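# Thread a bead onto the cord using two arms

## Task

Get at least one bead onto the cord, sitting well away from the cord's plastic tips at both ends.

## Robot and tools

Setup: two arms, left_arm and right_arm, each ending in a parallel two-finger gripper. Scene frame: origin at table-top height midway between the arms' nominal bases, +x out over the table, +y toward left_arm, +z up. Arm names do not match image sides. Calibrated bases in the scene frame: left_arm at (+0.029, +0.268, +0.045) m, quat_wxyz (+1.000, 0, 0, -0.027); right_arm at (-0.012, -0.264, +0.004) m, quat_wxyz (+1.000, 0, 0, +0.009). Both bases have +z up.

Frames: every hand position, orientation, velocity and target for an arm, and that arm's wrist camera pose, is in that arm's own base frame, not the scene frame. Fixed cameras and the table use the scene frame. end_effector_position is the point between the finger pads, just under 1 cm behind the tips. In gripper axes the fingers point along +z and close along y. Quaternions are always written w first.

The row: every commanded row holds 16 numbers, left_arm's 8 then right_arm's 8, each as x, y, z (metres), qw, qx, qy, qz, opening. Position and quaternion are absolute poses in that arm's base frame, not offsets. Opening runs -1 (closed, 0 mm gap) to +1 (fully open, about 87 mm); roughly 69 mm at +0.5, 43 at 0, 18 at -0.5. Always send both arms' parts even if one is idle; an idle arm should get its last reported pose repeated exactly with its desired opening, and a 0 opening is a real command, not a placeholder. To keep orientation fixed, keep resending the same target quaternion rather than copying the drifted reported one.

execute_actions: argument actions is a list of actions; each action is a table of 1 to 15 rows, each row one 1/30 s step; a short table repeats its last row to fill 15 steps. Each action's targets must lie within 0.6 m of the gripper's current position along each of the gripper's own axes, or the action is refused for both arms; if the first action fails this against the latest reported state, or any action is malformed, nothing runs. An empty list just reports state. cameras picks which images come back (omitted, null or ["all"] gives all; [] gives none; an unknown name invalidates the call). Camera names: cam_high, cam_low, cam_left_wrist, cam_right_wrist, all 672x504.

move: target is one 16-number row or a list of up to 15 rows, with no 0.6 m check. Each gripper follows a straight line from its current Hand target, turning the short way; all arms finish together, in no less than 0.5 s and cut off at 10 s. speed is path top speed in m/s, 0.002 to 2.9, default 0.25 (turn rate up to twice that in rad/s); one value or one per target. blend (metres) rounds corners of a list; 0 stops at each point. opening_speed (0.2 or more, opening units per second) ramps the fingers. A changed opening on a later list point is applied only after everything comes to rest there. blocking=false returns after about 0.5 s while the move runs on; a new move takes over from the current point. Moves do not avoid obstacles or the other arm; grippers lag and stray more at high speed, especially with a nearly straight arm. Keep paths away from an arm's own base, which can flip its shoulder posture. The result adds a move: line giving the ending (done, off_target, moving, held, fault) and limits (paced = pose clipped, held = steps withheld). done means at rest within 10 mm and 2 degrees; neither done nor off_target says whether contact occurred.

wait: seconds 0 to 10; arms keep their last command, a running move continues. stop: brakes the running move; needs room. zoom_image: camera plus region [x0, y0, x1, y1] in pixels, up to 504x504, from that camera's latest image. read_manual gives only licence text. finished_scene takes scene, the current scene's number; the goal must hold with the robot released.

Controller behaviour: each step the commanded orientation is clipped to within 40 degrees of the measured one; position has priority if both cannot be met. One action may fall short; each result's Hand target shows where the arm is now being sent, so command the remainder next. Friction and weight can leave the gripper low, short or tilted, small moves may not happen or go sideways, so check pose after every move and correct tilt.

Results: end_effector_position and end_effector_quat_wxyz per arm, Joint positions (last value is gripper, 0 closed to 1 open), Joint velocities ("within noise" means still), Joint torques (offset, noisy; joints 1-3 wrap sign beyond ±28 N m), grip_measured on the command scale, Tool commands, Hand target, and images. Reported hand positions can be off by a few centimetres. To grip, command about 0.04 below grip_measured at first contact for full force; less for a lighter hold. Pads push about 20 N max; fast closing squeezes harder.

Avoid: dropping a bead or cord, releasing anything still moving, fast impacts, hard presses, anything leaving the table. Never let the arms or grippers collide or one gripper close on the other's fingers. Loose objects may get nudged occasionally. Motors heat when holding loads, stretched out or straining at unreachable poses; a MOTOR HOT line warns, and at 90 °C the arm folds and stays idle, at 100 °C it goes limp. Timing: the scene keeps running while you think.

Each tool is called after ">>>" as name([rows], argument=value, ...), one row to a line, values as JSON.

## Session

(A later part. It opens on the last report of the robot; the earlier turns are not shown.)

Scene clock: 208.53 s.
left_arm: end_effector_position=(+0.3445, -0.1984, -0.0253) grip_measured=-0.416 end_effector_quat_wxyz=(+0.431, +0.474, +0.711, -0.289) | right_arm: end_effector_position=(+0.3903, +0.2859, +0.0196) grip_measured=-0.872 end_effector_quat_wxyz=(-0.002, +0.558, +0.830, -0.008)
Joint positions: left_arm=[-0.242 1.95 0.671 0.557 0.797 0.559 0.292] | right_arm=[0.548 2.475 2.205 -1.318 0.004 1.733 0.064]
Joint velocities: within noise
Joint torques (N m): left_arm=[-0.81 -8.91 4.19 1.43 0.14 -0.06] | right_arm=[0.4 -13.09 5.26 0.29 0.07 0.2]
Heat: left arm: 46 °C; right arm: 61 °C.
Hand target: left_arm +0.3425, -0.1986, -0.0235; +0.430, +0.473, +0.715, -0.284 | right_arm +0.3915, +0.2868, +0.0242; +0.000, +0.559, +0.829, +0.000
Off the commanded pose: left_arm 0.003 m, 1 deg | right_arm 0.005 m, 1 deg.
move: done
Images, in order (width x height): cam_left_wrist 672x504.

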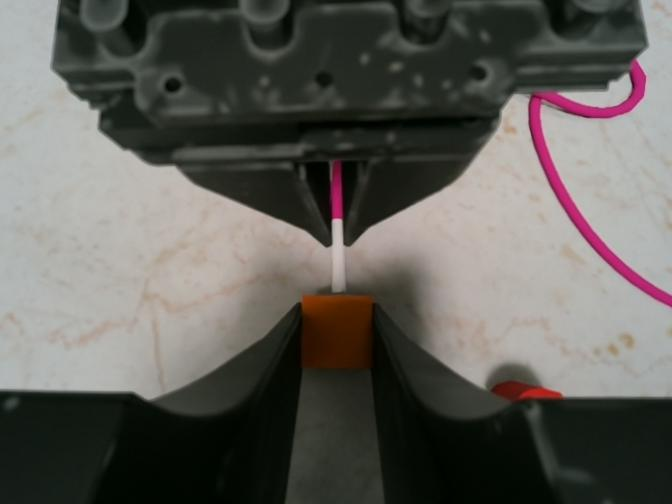

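>>> move([
  [0.3425, -0.1985, -0.0235, 0.4295, 0.473, 0.7147, -0.2842, -0.48, 0.3870, 0.2958, 0.0243, 0, 0.5592, 0.8290, 0, -1],
], speed=0.03)

>>> zoom_image(camera="cam_left_wrist", region=[267, 200, 407, 380])

>>> zoom_image(camera="cam_low", region=[310, 220, 370, 280])

>>> zoom_image(camera="cam_right_wrist", region=[287, 290, 387, 490])

Scene clock: 209.73 s.
left_arm: end_effector_position=(+0.3445, -0.1984, -0.0253) grip_measured=-0.416 end_effector_quat_wxyz=(+0.431, +0.474, +0.711, -0.289) | right_arm: end_effector_position=(+0.3867, +0.2919, +0.0196) grip_measured=-0.872 end_effector_quat_wxyz=(-0.002, +0.557, +0.830, -0.008)
Joint positions: left_arm=[-0.242 1.95 0.671 0.557 0.796 0.558 0.292] | right_arm=[0.563 2.475 2.205 -1.317 0.004 1.746 0.064]
Joint velocities: within noise
Joint torques (N m): left_arm=[-0.83 -8.99 4.22 1.42 0.15 -0.08] | right_arm=[0.91 -12.64 6.09 0.24 0.02 0.25]
Heat: left arm: 47 °C; right arm: 61 °C.
Hand target: left_arm +0.3425, -0.1985, -0.0235; +0.430, +0.473, +0.715, -0.284 | right_arm +0.3869, +0.2957, +0.0242; +0.000, +0.559, +0.829, +0.000
Off the commanded pose: left_arm 0.003 m, 1 deg | right_arm 0.006 m, 1 deg.
move: done

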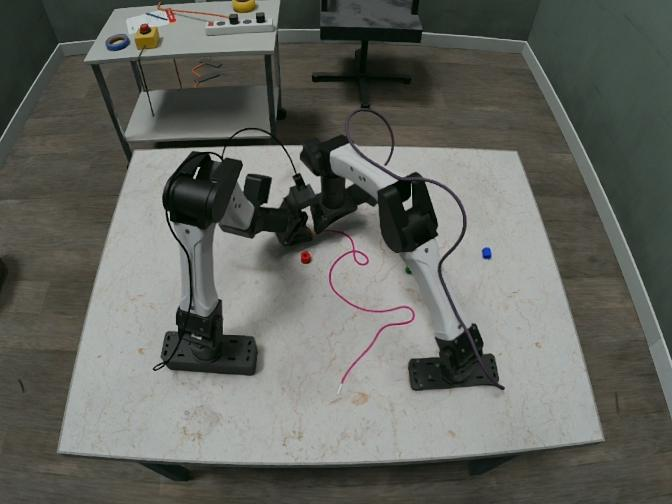

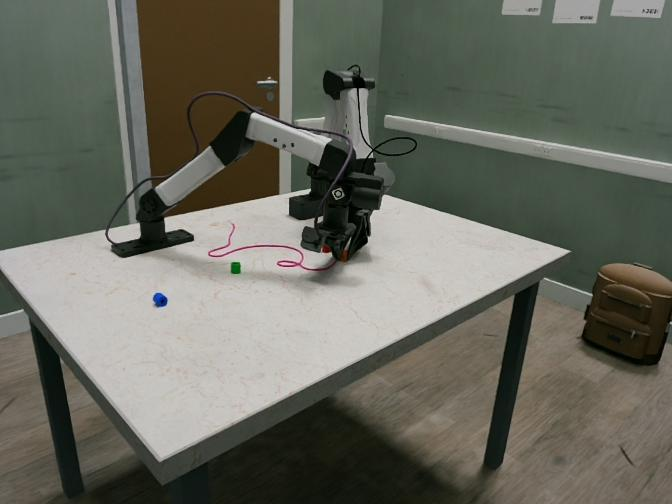

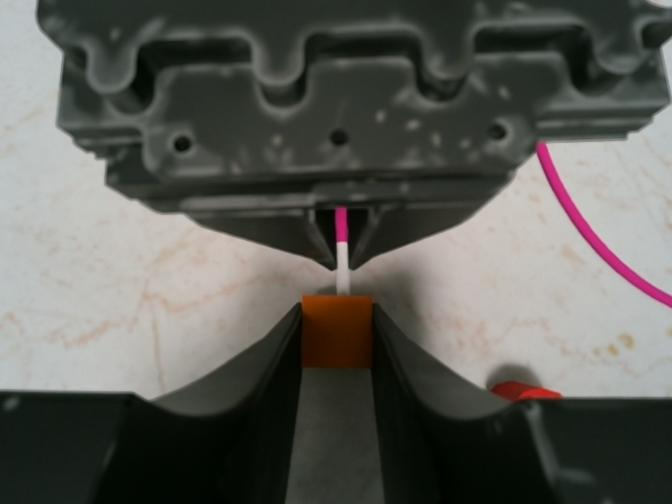

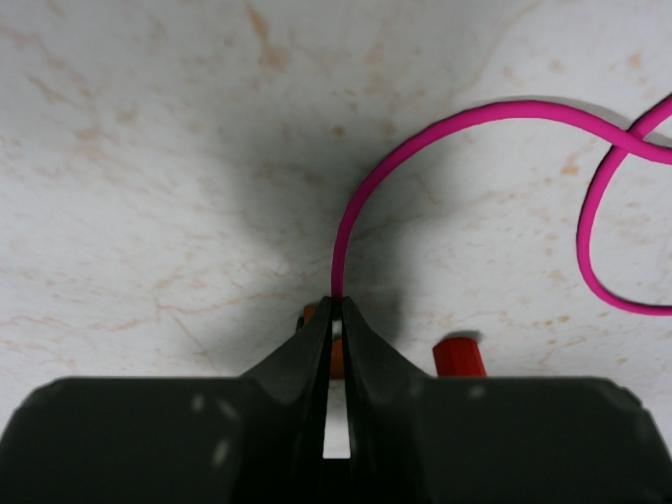

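Scaled by 2.800 from the camera's 672x504 image, which has a finer 960x720 frame.

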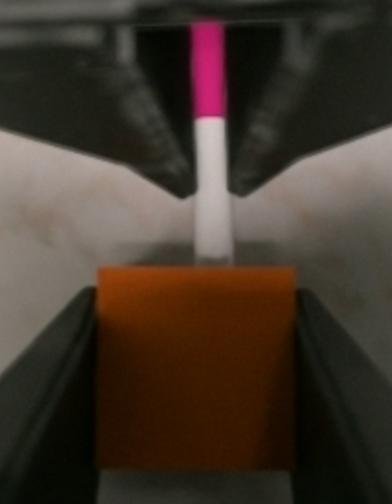

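Scaled by 8.400 from the camera's 672x504 image, which has a finer 960x720 frame.

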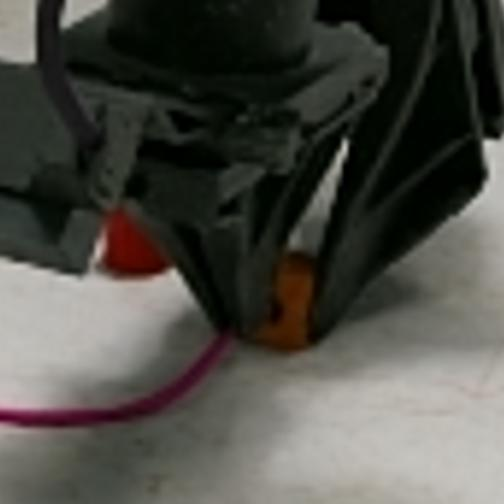

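Scaled by 2.520 from the camera's 672x504 image, which has a finer 960x720 frame.

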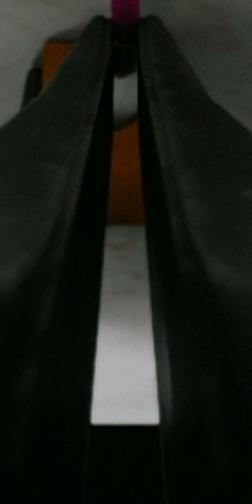

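>>> move([
  [0.3425, -0.1985, -0.0235, 0.4295, 0.473, 0.7147, -0.2842, -0.48, 0.3855, 0.3038, 0.0243, 0, 0.5592, 0.8290, 0, -1],
], speed=0.03)

>>> zoom_image(camera="cam_left_wrist", region=[267, 200, 407, 380])

>>> zoom_image(camera="cam_low", region=[310, 220, 370, 280])

Scene clock: 210.80 s.
left_arm: end_effector_position=(+0.3445, -0.1984, -0.0253) grip_measured=-0.416 end_effector_quat_wxyz=(+0.431, +0.474, +0.712, -0.289) | right_arm: end_effector_position=(+0.3836, +0.2971, +0.0196) grip_measured=-0.872 end_effector_quat_wxyz=(-0.002, +0.560, +0.829, -0.008)
Joint positions: left_arm=[-0.242 1.95 0.671 0.557 0.796 0.557 0.292] | right_arm=[0.576 2.475 2.205 -1.317 0.003 1.764 0.064]
Joint velocities: within noise
Joint torques (N m): left_arm=[-0.76 -8.94 4.14 1.41 0.16 -0.09] | right_arm=[1.25 -11.19 8.87 0.1 0.03 0.26]
Heat: left arm: 47 °C; right arm: 61 °C.
Hand target: left_arm +0.3425, -0.1985, -0.0235; +0.430, +0.473, +0.715, -0.284 | right_arm +0.3853, +0.3037, +0.0243; +0.000, +0.559, +0.829, +0.000
Off the commanded pose: left_arm 0.003 m, 1 deg | right_arm 0.008 m, 1 deg.
move: done

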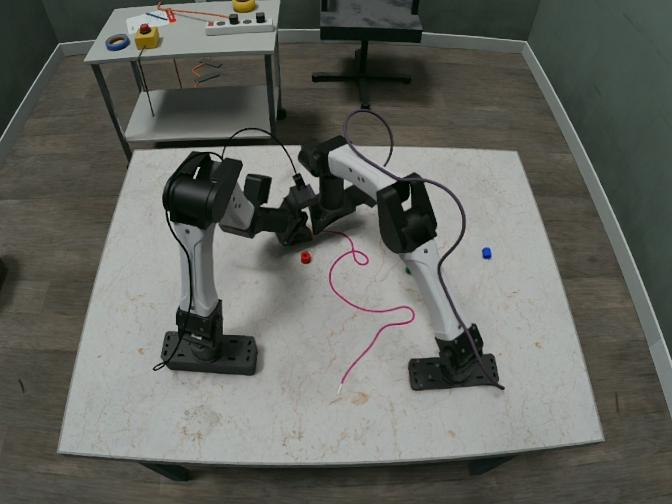

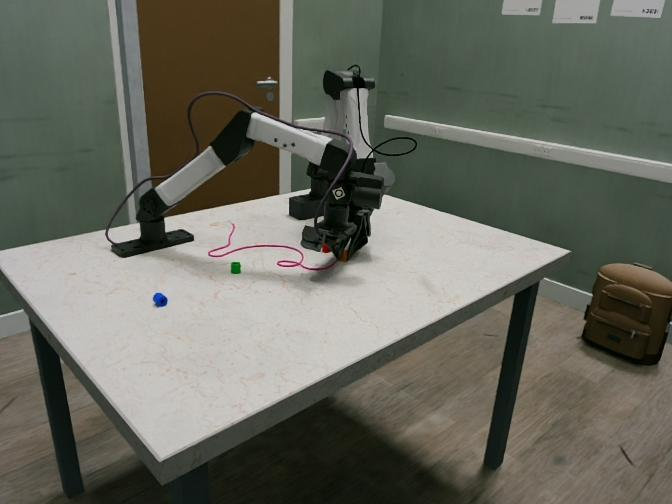

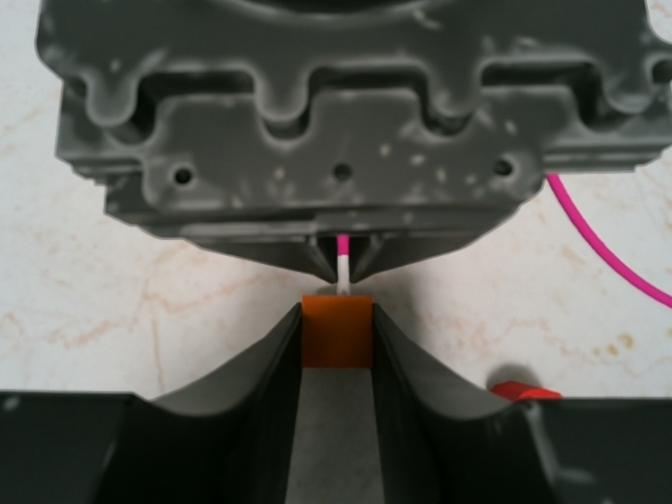

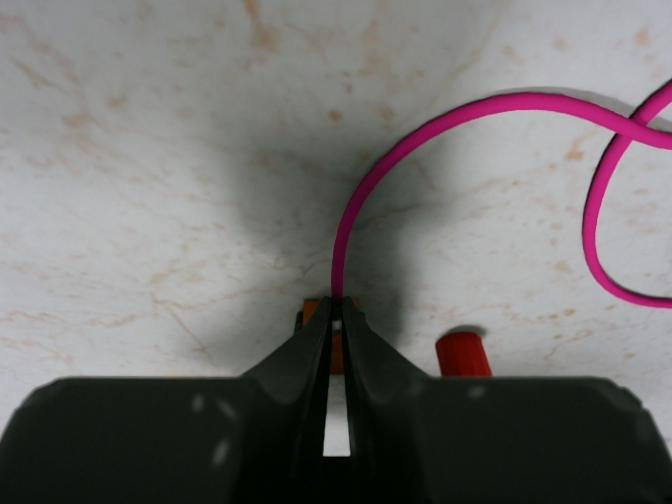

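Scaled by 2.800 from the camera's 672x504 image, which has a finer 960x720 frame.

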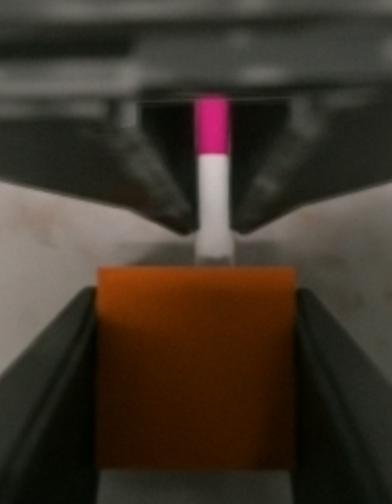

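Scaled by 8.400 from the camera's 672x504 image, which has a finer 960x720 frame.

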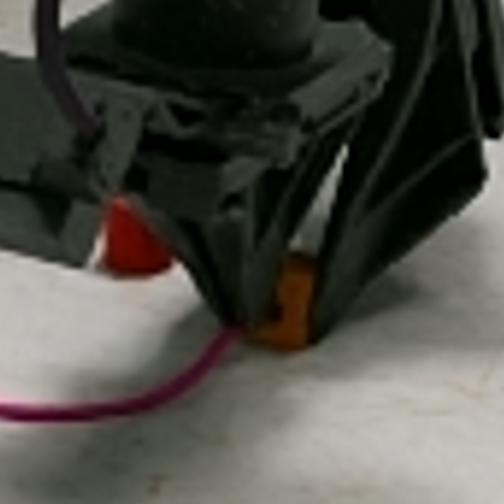

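>>> move([
  [0.3425, -0.1985, -0.0235, 0.4295, 0.473, 0.7147, -0.2842, -0.48, 0.397, 0.268, 0.0243, 0, 0.5592, 0.8290, 0, -1],
  [0.3425, -0.1985, -0.0235, 0.4295, 0.473, 0.7147, -0.2842, -0.1, 0.397, 0.250, 0.035, 0, 0.5592, 0.8290, 0, -1],
], speed=0.05, opening_speed=0.5, cameras=["cam_left_wrist"])

>>> move(target=[0.3445, -0.2015, -0.016, 0.5077, 0.4379, 0.6616, -0.3360, -0.1, 0.397, 0.250, 0.035, 0, 0.5592, 0.8290, 0, -1], speed=0.05, cameras=["cam_left_wrist","cam_low","cam_high"])

>>> zoom_image(camera="cam_low", region=[290, 190, 390, 290])

Scene clock: 214.37 s.
left_arm: end_effector_position=(+0.3428, -0.2002, -0.0255) grip_measured=-0.100 end_effector_quat_wxyz=(+0.429, +0.475, +0.711, -0.292) | right_arm: end_effector_position=(+0.3934, +0.2510, +0.0200) grip_measured=-0.872 end_effector_quat_wxyz=(-0.011, +0.560, +0.828, -0.016)
Joint positions: left_arm=[-0.247 1.95 0.67 0.557 0.798 0.554 0.45] | right_arm=[0.477 2.424 2.114 -1.299 -0.005 1.666 0.064]
Joint velocities: within noise
Joint torques (N m): left_arm=[-0.32 -8.95 4.23 1.43 0.11 -0.04] | right_arm=[0.2 -15.05 5.14 0.22 0.12 0.14]
Heat: left arm: 47 °C; right arm: 62 °C.
Hand target: left_arm +0.3425, -0.1985, -0.0235; +0.430, +0.473, +0.715, -0.284 | right_arm +0.3969, +0.2499, +0.0348; +0.000, +0.559, +0.829, -0.001
Off the commanded pose: left_arm 0.003 m, 1 deg | right_arm 0.015 m, 2 deg.
move: off_target (right_arm)
Images, in order (width x height): cam_left_wrist 672x504.

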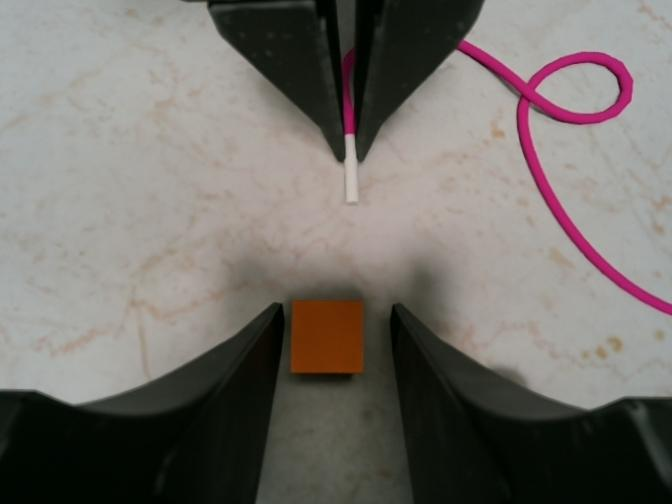

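Scene clock: 217.37 s.
left_arm: end_effector_position=(+0.3457, -0.2025, -0.0145) grip_measured=-0.100 end_effector_quat_wxyz=(+0.506, +0.439, +0.664, -0.333) | right_arm: end_effector_position=(+0.3934, +0.2510, +0.0200) grip_measured=-0.872 end_effector_quat_wxyz=(-0.011, +0.560, +0.828, -0.016)
Joint positions: left_arm=[-0.199 2.071 0.565 1.054 0.916 0.37 0.45] | right_arm=[0.477 2.424 2.114 -1.299 -0.005 1.666 0.064]
Joint velocities: within noise
Joint torques (N m): left_arm=[0.49 -6.39 3.43 1.86 0.35 -0.09] | right_arm=[0.2 -15.09 5.07 0.23 0.12 0.12]
Heat: left arm: 47 °C; right arm: 63 °C.
Hand target: left_arm +0.3445, -0.2015, -0.0159; +0.507, +0.438, +0.662, -0.336 | right_arm +0.3969, +0.2499, +0.0348; +0.000, +0.559, +0.829, -0.001
Off the commanded pose: left_arm 0.002 m, 0 deg | right_arm 0.015 m, 2 deg.
move: off_target (right_arm)
Images, in order (width x height): cam_high 672x504, cam_low 672x504, cam_left_wrist 672x504.

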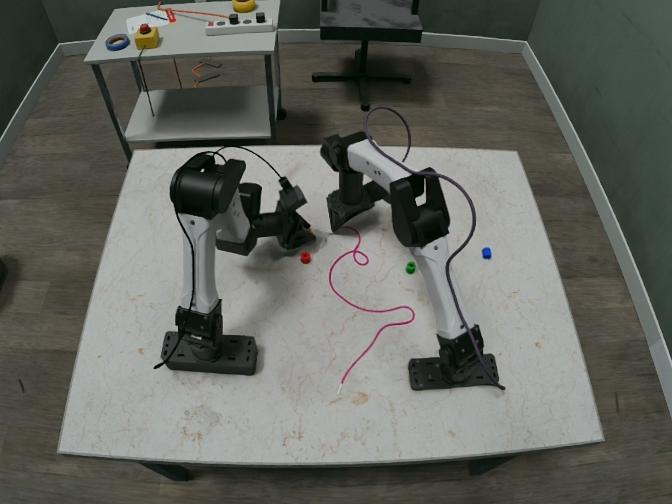

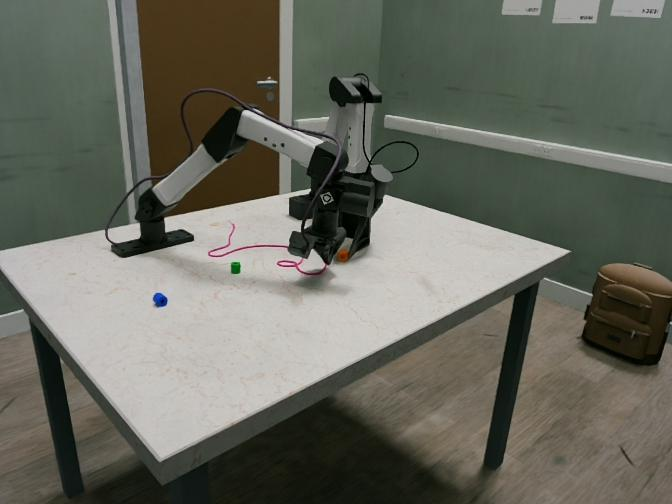

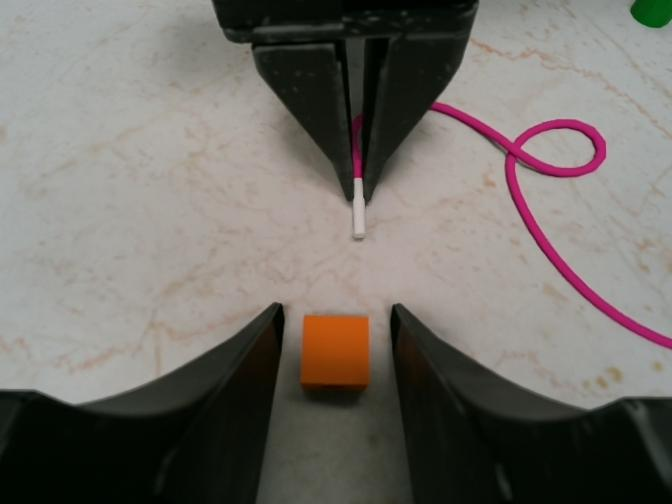

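Scaled by 5.040 from the camera's 672x504 image, which has a finer 960x720 frame.

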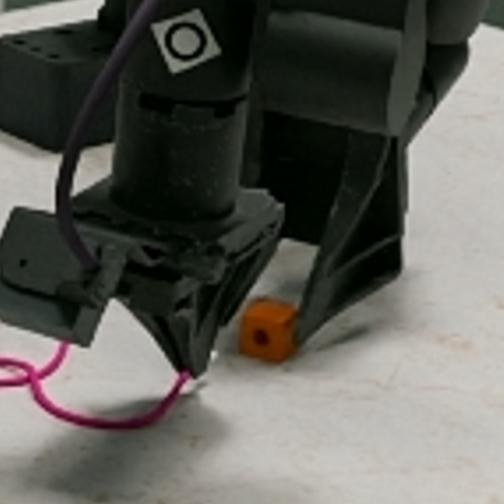

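>>> move(target=[0.3445, -0.2015, -0.0275, 0.5077, 0.4379, 0.6616, -0.3360, -0.1, 0.397, 0.250, 0.035, 0, 0.5592, 0.8290, 0, -1], speed=0.03, cameras=["cam_left_wrist","cam_low"])

>>> zoom_image(camera="cam_low", region=[320, 220, 390, 290])

Scene clock: 218.47 s.
left_arm: end_effector_position=(+0.3446, -0.2028, -0.0255) grip_measured=-0.100 end_effector_quat_wxyz=(+0.507, +0.440, +0.662, -0.334) | right_arm: end_effector_position=(+0.3934, +0.2510, +0.0200) grip_measured=-0.872 end_effector_quat_wxyz=(-0.011, +0.560, +0.828, -0.016)
Joint positions: left_arm=[-0.199 2.129 0.565 1.115 0.921 0.369 0.45] | right_arm=[0.477 2.424 2.114 -1.299 -0.005 1.665 0.064]
Joint velocities: within noise
Joint torques (N m): left_arm=[0.51 -6.39 3.55 1.8 0.31 -0.11] | right_arm=[0.09 -15.04 5.07 0.24 0.11 0.16]
Heat: left arm: 47 °C; right arm: 63 °C.
Hand target: left_arm +0.3446, -0.2014, -0.0275; +0.508, +0.438, +0.662, -0.336 | right_arm +0.3969, +0.2499, +0.0348; +0.000, +0.559, +0.829, -0.001
Off the commanded pose: left_arm 0.002 m, 0 deg | right_arm 0.015 m, 2 deg.
move: off_target (right_arm)
Images, in order (width x height): cam_low 672x504, cam_left_wrist 672x504.

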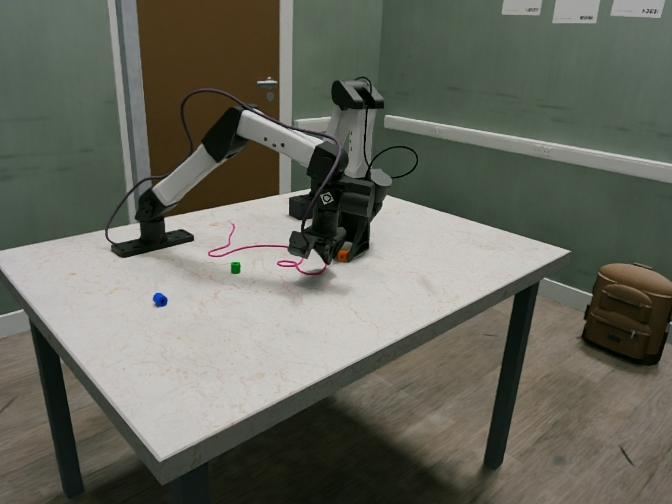

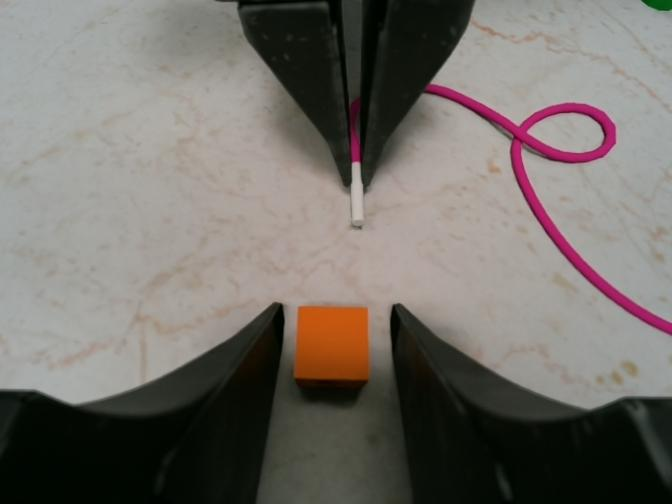

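Scaled by 7.200 from the camera's 672x504 image, which has a finer 960x720 frame.

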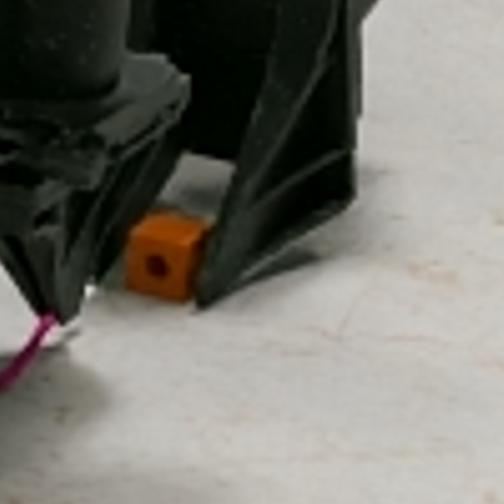

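>>> move([
  [0.3421, -0.1960, -0.0275, 0.5077, 0.4379, 0.6616, -0.3360, -0.1, 0.397, 0.250, 0.035, 0, 0.5592, 0.8290, 0, -1],
  [0.3421, -0.1960, -0.0275, 0.5077, 0.4379, 0.6616, -0.3360, -0.48, 0.397, 0.250, 0.035, 0, 0.5592, 0.8290, 0, -1],
], speed=0.03, opening_speed=0.4, cameras=["cam_left_wrist","cam_low"])

>>> zoom_image(camera="cam_low", region=[320, 220, 390, 290])

Scene clock: 220.63 s.
left_arm: end_effector_position=(+0.3440, -0.1974, -0.0258) grip_measured=-0.417 end_effector_quat_wxyz=(+0.508, +0.436, +0.663, -0.335) | right_arm: end_effector_position=(+0.3934, +0.2510, +0.0200) grip_measured=-0.872 end_effector_quat_wxyz=(-0.011, +0.560, +0.828, -0.016)
Joint positions: left_arm=[-0.181 2.129 0.557 1.119 0.934 0.37 0.292] | right_arm=[0.477 2.424 2.114 -1.299 -0.005 1.665 0.064]
Joint velocities: within noise
Joint torques (N m): left_arm=[0.47 -6.84 2.88 1.69 0.35 0.07] | right_arm=[0.09 -15.1 5.03 0.25 0.13 0.16]
Heat: left arm: 46 °C; right arm: 64 °C.
Hand target: left_arm +0.3421, -0.1960, -0.0275; +0.508, +0.438, +0.662, -0.336 | right_arm +0.3969, +0.2499, +0.0348; +0.000, +0.559, +0.829, -0.001
Off the commanded pose: left_arm 0.003 m, 0 deg | right_arm 0.015 m, 2 deg.
move: off_target (right_arm)
Images, in order (width x height): cam_low 672x504, cam_left_wrist 672x504.

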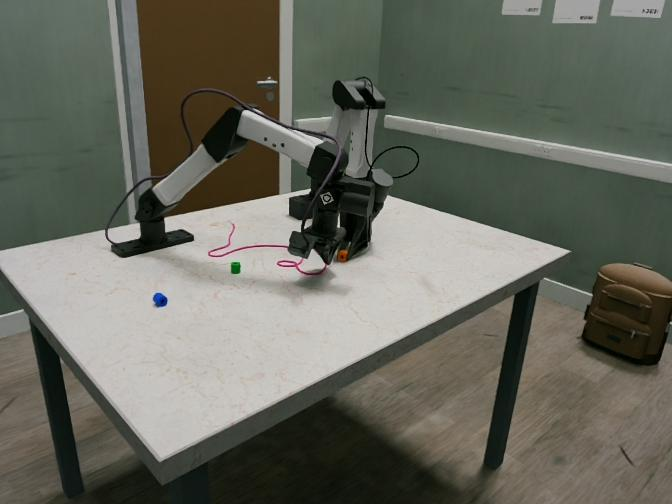

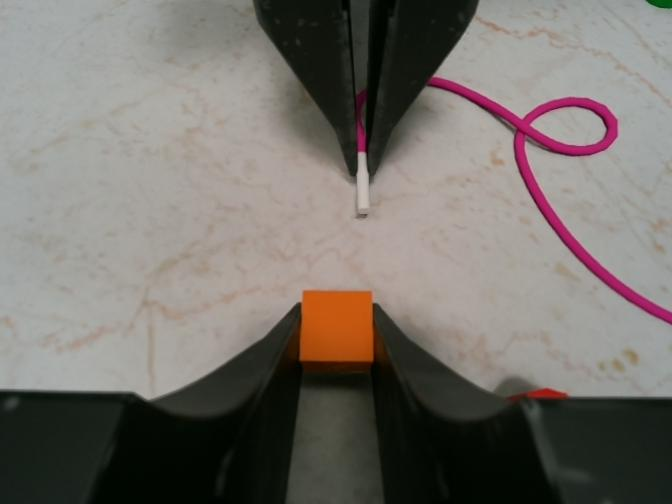

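Scaled by 7.200 from the camera's 672x504 image, which has a finer 960x720 frame.

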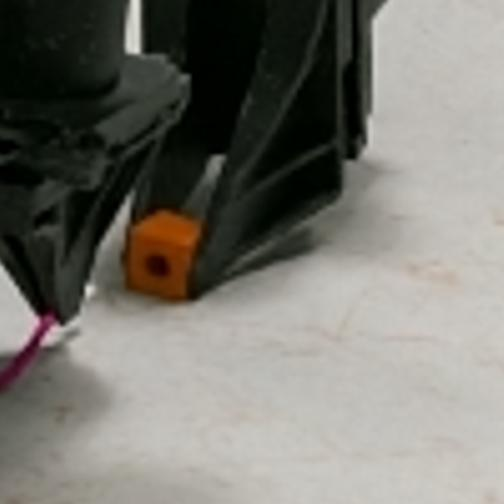

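>>> move([
  [0.3421, -0.1960, -0.0275, 0.5077, 0.4379, 0.6616, -0.3360, -0.48, 0.4005, 0.265, 0.046, 0, 0.5592, 0.8290, 0, -1],
  [0.3421, -0.1960, -0.0275, 0.5077, 0.4379, 0.6616, -0.3360, -0.48, 0.3955, 0.2815, 0.046, 0, 0.5592, 0.8290, 0, -1],
  [0.3421, -0.1960, -0.0275, 0.5077, 0.4379, 0.6616, -0.3360, -0.48, 0.3955, 0.2815, 0.024, 0, 0.5592, 0.8290, 0, -1],
], speed=0.05, cameras=["cam_left_wrist","cam_low","cam_right_wrist"])

>>> zoom_image(camera="cam_left_wrist", region=[267, 200, 407, 380])

>>> zoom_image(camera="cam_low", region=[310, 220, 370, 280])

>>> zoom_image(camera="cam_right_wrist", region=[287, 290, 387, 490])

Scene clock: 222.93 s.
left_arm: end_effector_position=(+0.3441, -0.1974, -0.0258) grip_measured=-0.417 end_effector_quat_wxyz=(+0.508, +0.436, +0.663, -0.335) | right_arm: end_effector_position=(+0.3946, +0.2809, +0.0273) grip_measured=-0.872 end_effector_quat_wxyz=(-0.003, +0.556, +0.831, +0.000)
Joint positions: left_arm=[-0.181 2.129 0.557 1.119 0.934 0.371 0.292] | right_arm=[0.532 2.461 2.209 -1.322 -0.005 1.711 0.064]
Joint velocities: within noise
Joint torques (N m): left_arm=[0.49 -6.93 2.86 1.7 0.36 0.07] | right_arm=[0.65 -11.48 5.34 0.33 0.13 0.27]
Heat: left arm: 46 °C; right arm: 64 °C.
Hand target: left_arm +0.3421, -0.1960, -0.0275; +0.508, +0.438, +0.662, -0.336 | right_arm +0.3955, +0.2815, +0.0241; +0.000, +0.559, +0.829, +0.000
Off the commanded pose: left_arm 0.003 m, 0 deg | right_arm 0.003 m, 1 deg.
move: done
Images, in order (width x height): cam_low 672x504, cam_left_wrist 672x504, cam_right_wrist 672x504.

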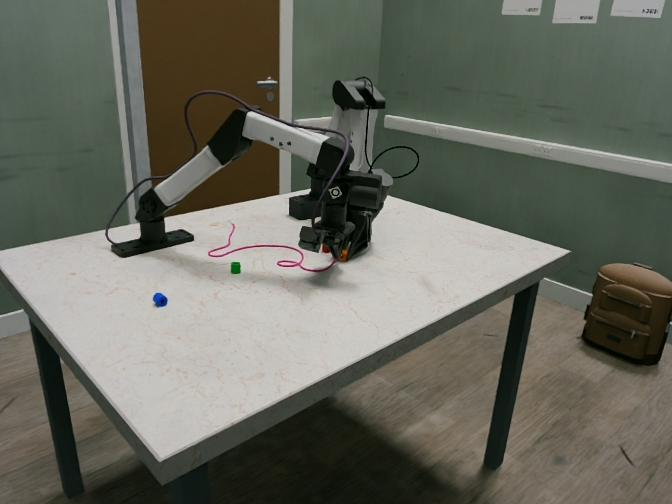

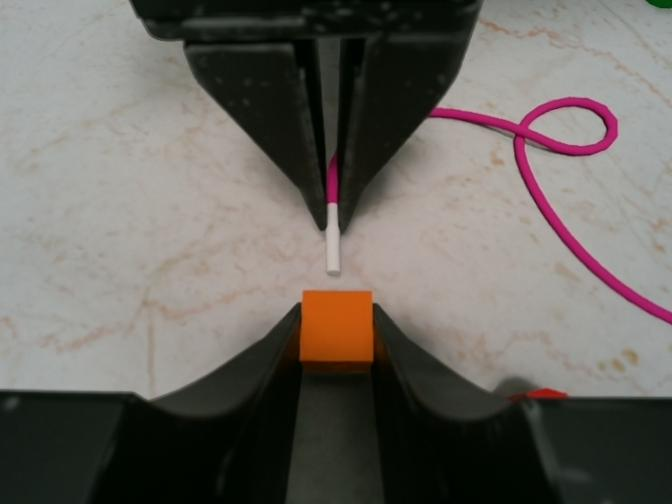

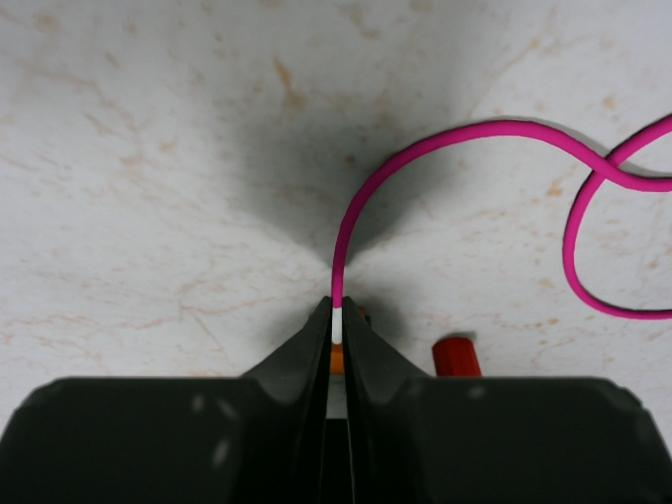

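Scaled by 2.800 from the camera's 672x504 image, which has a finer 960x720 frame.

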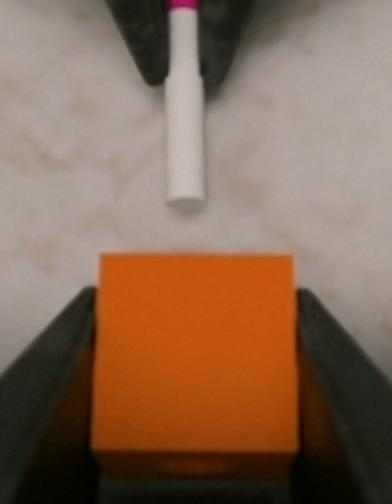

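Scaled by 8.400 from the camera's 672x504 image, which has a finer 960x720 frame.

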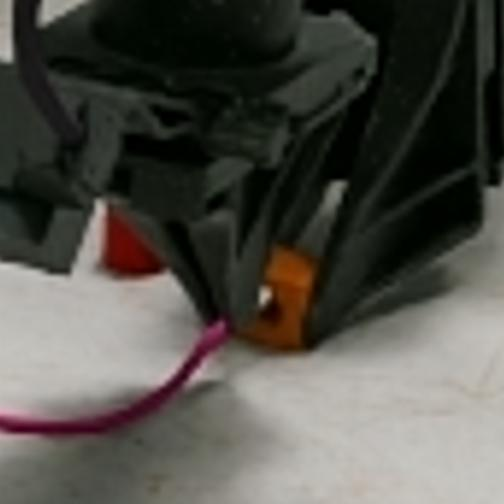

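Scaled by 2.520 from the camera's 672x504 image, which has a finer 960x720 frame.

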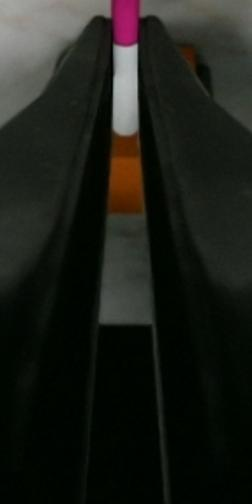

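>>> move([
  [0.3421, -0.1960, -0.0275, 0.5077, 0.4379, 0.6616, -0.3360, -0.48, 0.3945, 0.2811, 0.0228, 0, 0.5592, 0.8290, 0, -1],
], speed=0.05, cameras=["cam_left_wrist","cam_low","cam_right_wrist"])

>>> zoom_image(camera="cam_right_wrist", region=[287, 290, 387, 490])

Scene clock: 224.10 s.
left_arm: end_effector_position=(+0.3441, -0.1974, -0.0258) grip_measured=-0.417 end_effector_quat_wxyz=(+0.508, +0.436, +0.663, -0.335) | right_arm: end_effector_position=(+0.3935, +0.2802, +0.0237) grip_measured=-0.872 end_effector_quat_wxyz=(-0.004, +0.556, +0.831, -0.002)
Joint positions: left_arm=[-0.181 2.129 0.557 1.119 0.934 0.371 0.292] | right_arm=[0.532 2.461 2.195 -1.313 -0.005 1.711 0.064]
Joint velocities: within noise
Joint torques (N m): left_arm=[0.4 -6.89 2.93 1.69 0.36 0.08] | right_arm=[0.72 -12 5.24 0.3 0.12 0.26]
Heat: left arm: 46 °C; right arm: 64 °C.
Hand target: left_arm +0.3421, -0.1960, -0.0275; +0.508, +0.438, +0.662, -0.336 | right_arm +0.3945, +0.2811, +0.0228; +0.000, +0.559, +0.829, +0.000
Off the commanded pose: left_arm 0.003 m, 0 deg | right_arm 0.002 m, 1 deg.
move: done
Images, in order (width x height): cam_low 672x504, cam_left_wrist 672x504, cam_right_wrist 672x504.

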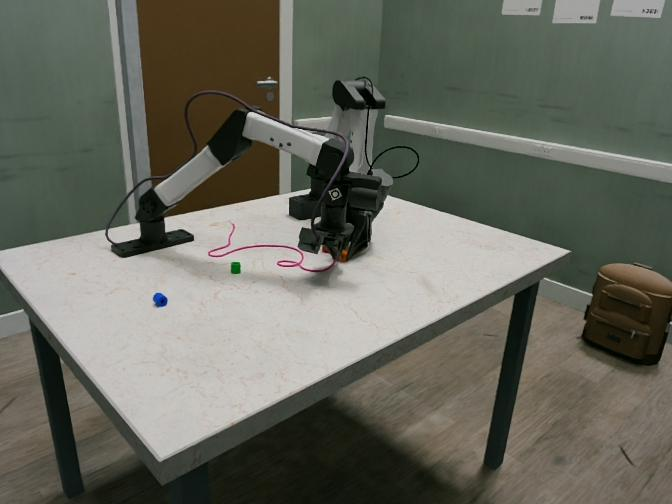

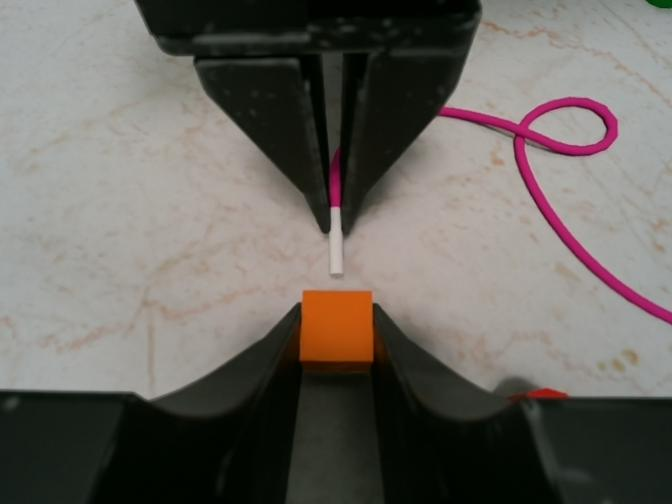

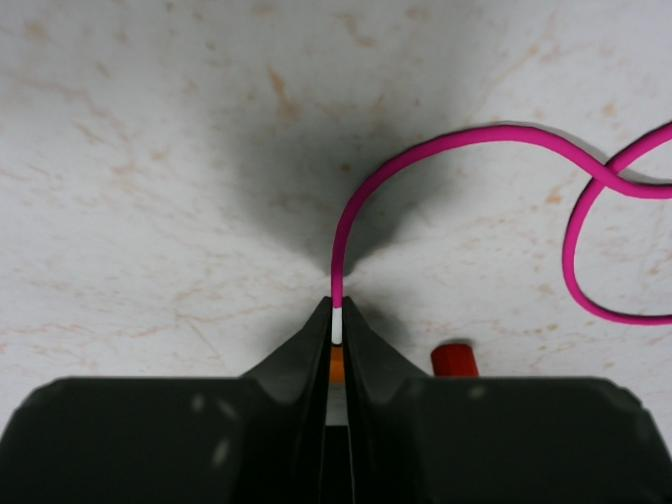

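Scaled by 2.520 from the camera's 672x504 image, which has a finer 960x720 frame.

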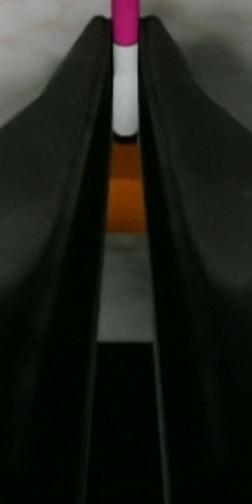

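>>> move([
  [0.3421, -0.1960, -0.0275, 0.5077, 0.4379, 0.6616, -0.3360, -0.48, 0.3945, 0.2816, 0.0212, 0, 0.5592, 0.8290, 0, -1],
], speed=0.05, cameras=["cam_left_wrist","cam_low","cam_right_wrist"])

>>> zoom_image(camera="cam_right_wrist", region=[287, 290, 387, 490])

>>> zoom_image(camera="cam_low", region=[310, 220, 370, 280])

Scene clock: 225.33 s.
left_arm: end_effector_position=(+0.3441, -0.1974, -0.0258) grip_measured=-0.417 end_effector_quat_wxyz=(+0.508, +0.436, +0.663, -0.335) | right_arm: end_effector_position=(+0.3946, +0.2809, +0.0238) grip_measured=-0.872 end_effector_quat_wxyz=(-0.003, +0.557, +0.831, +0.000)
Joint positions: left_arm=[-0.181 2.129 0.557 1.119 0.934 0.371 0.292] | right_arm=[0.532 2.461 2.195 -1.308 -0.005 1.712 0.064]
Joint velocities: within noise
Joint torques (N m): left_arm=[0.49 -6.9 2.92 1.69 0.35 0.07] | right_arm=[0.72 -11.93 5 0.31 0.14 0.26]
Heat: left arm: 46 °C; right arm: 64 °C.
Hand target: left_arm +0.3421, -0.1960, -0.0275; +0.508, +0.438, +0.662, -0.336 | right_arm +0.3945, +0.2817, +0.0212; +0.000, +0.559, +0.829, +0.000
Off the commanded pose: left_arm 0.003 m, 0 deg | right_arm 0.003 m, 0 deg.
move: done
Images, in order (width x height): cam_low 672x504, cam_left_wrist 672x504, cam_right_wrist 672x504.

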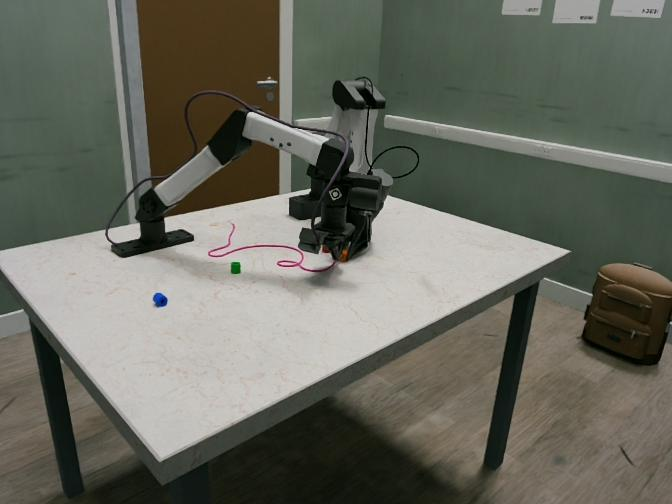

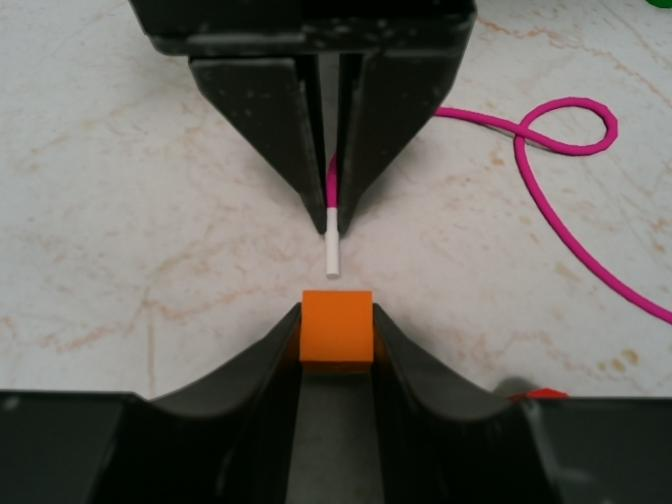

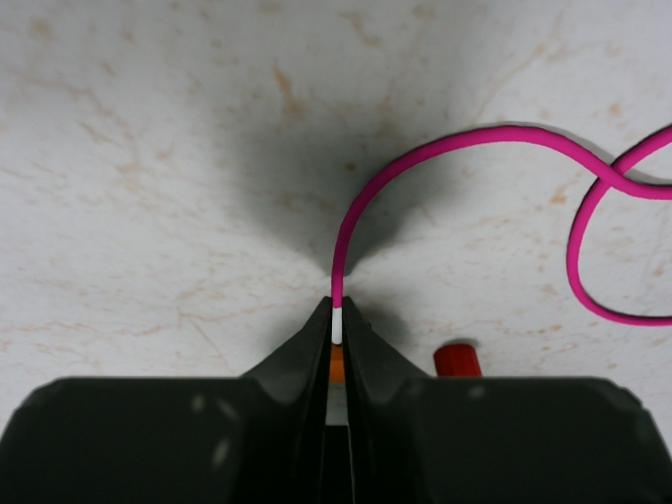

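Scaled by 2.520 from the camera's 672x504 image, which has a finer 960x720 frame.

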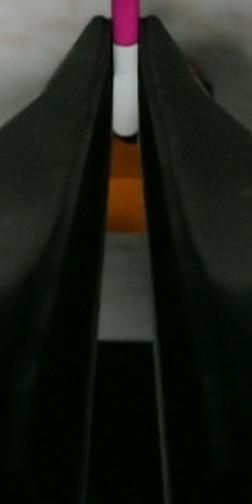

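Scaled by 8.400 from the camera's 672x504 image, which has a finer 960x720 frame.

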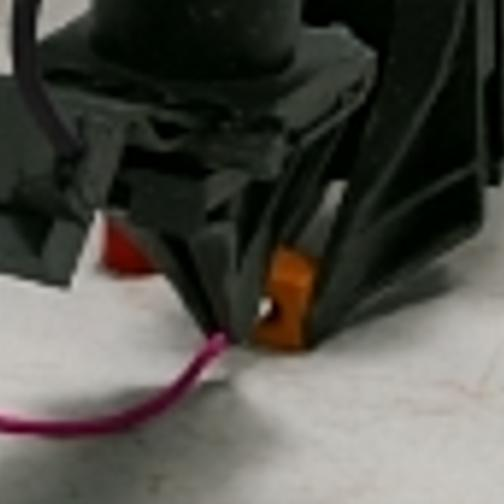

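>>> move([
  [0.3421, -0.1960, -0.0275, 0.5077, 0.4379, 0.6616, -0.3360, -0.48, 0.3940, 0.2816, 0.0196, 0, 0.5592, 0.8290, 0, -1],
], speed=0.05, cameras=["cam_left_wrist","cam_low","cam_right_wrist"])

>>> zoom_image(camera="cam_right_wrist", region=[287, 290, 387, 490])

>>> zoom_image(camera="cam_low", region=[310, 220, 370, 280])

Scene clock: 226.33 s.
left_arm: end_effector_position=(+0.3441, -0.1974, -0.0258) grip_measured=-0.417 end_effector_quat_wxyz=(+0.508, +0.436, +0.663, -0.335) | right_arm: end_effector_position=(+0.3934, +0.2801, +0.0204) grip_measured=-0.872 end_effector_quat_wxyz=(-0.004, +0.557, +0.831, -0.003)
Joint positions: left_arm=[-0.181 2.129 0.557 1.119 0.934 0.371 0.292] | right_arm=[0.532 2.461 2.182 -1.3 -0.005 1.713 0.064]
Joint velocities: within noise
Joint torques (N m): left_arm=[0.49 -6.83 2.89 1.7 0.34 0.07] | right_arm=[0.76 -11.99 5.27 0.34 0.11 0.27]
Heat: left arm: 46 °C; right arm: 64 °C.
Hand target: left_arm +0.3421, -0.1960, -0.0275; +0.508, +0.438, +0.662, -0.336 | right_arm +0.3939, +0.2816, +0.0196; +0.000, +0.559, +0.829, +0.000
Off the commanded pose: left_arm 0.003 m, 0 deg | right_arm 0.002 m, 1 deg.
move: done
Images, in order (width x height): cam_low 672x504, cam_left_wrist 672x504, cam_right_wrist 672x504.

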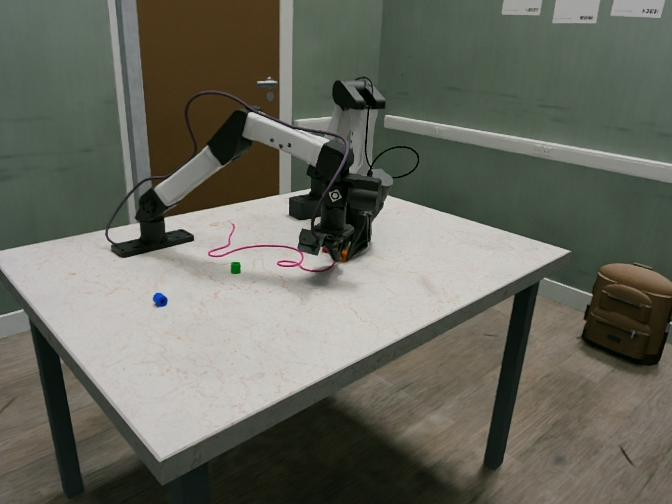

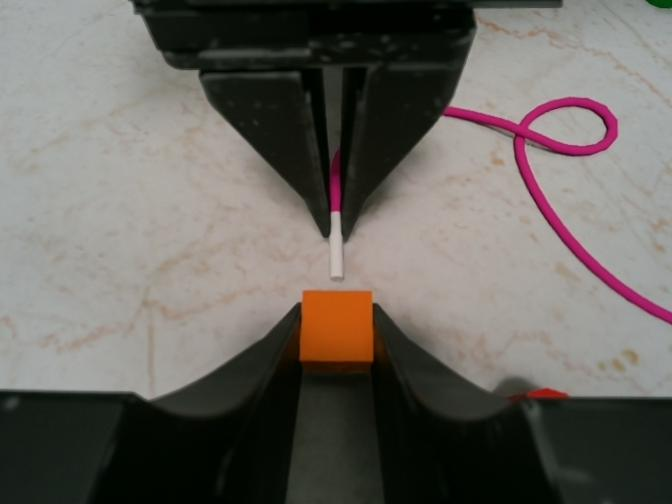

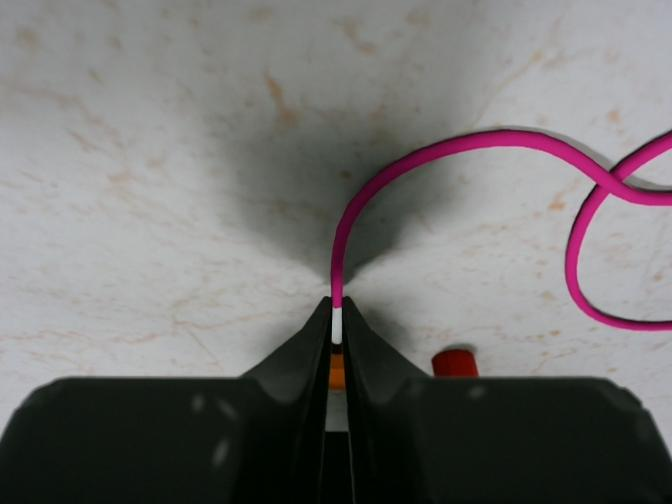

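Scaled by 2.520 from the camera's 672x504 image, which has a finer 960x720 frame.

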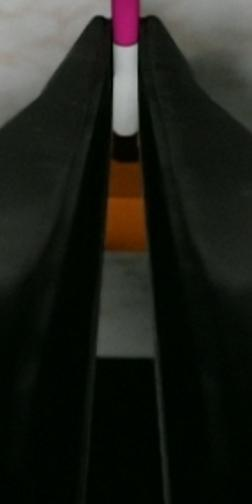

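Scaled by 8.400 from the camera's 672x504 image, which has a finer 960x720 frame.

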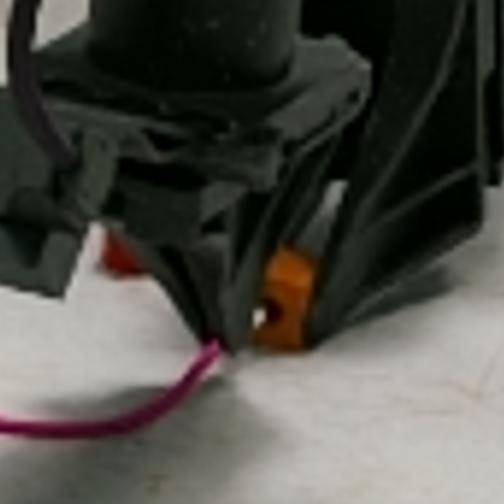

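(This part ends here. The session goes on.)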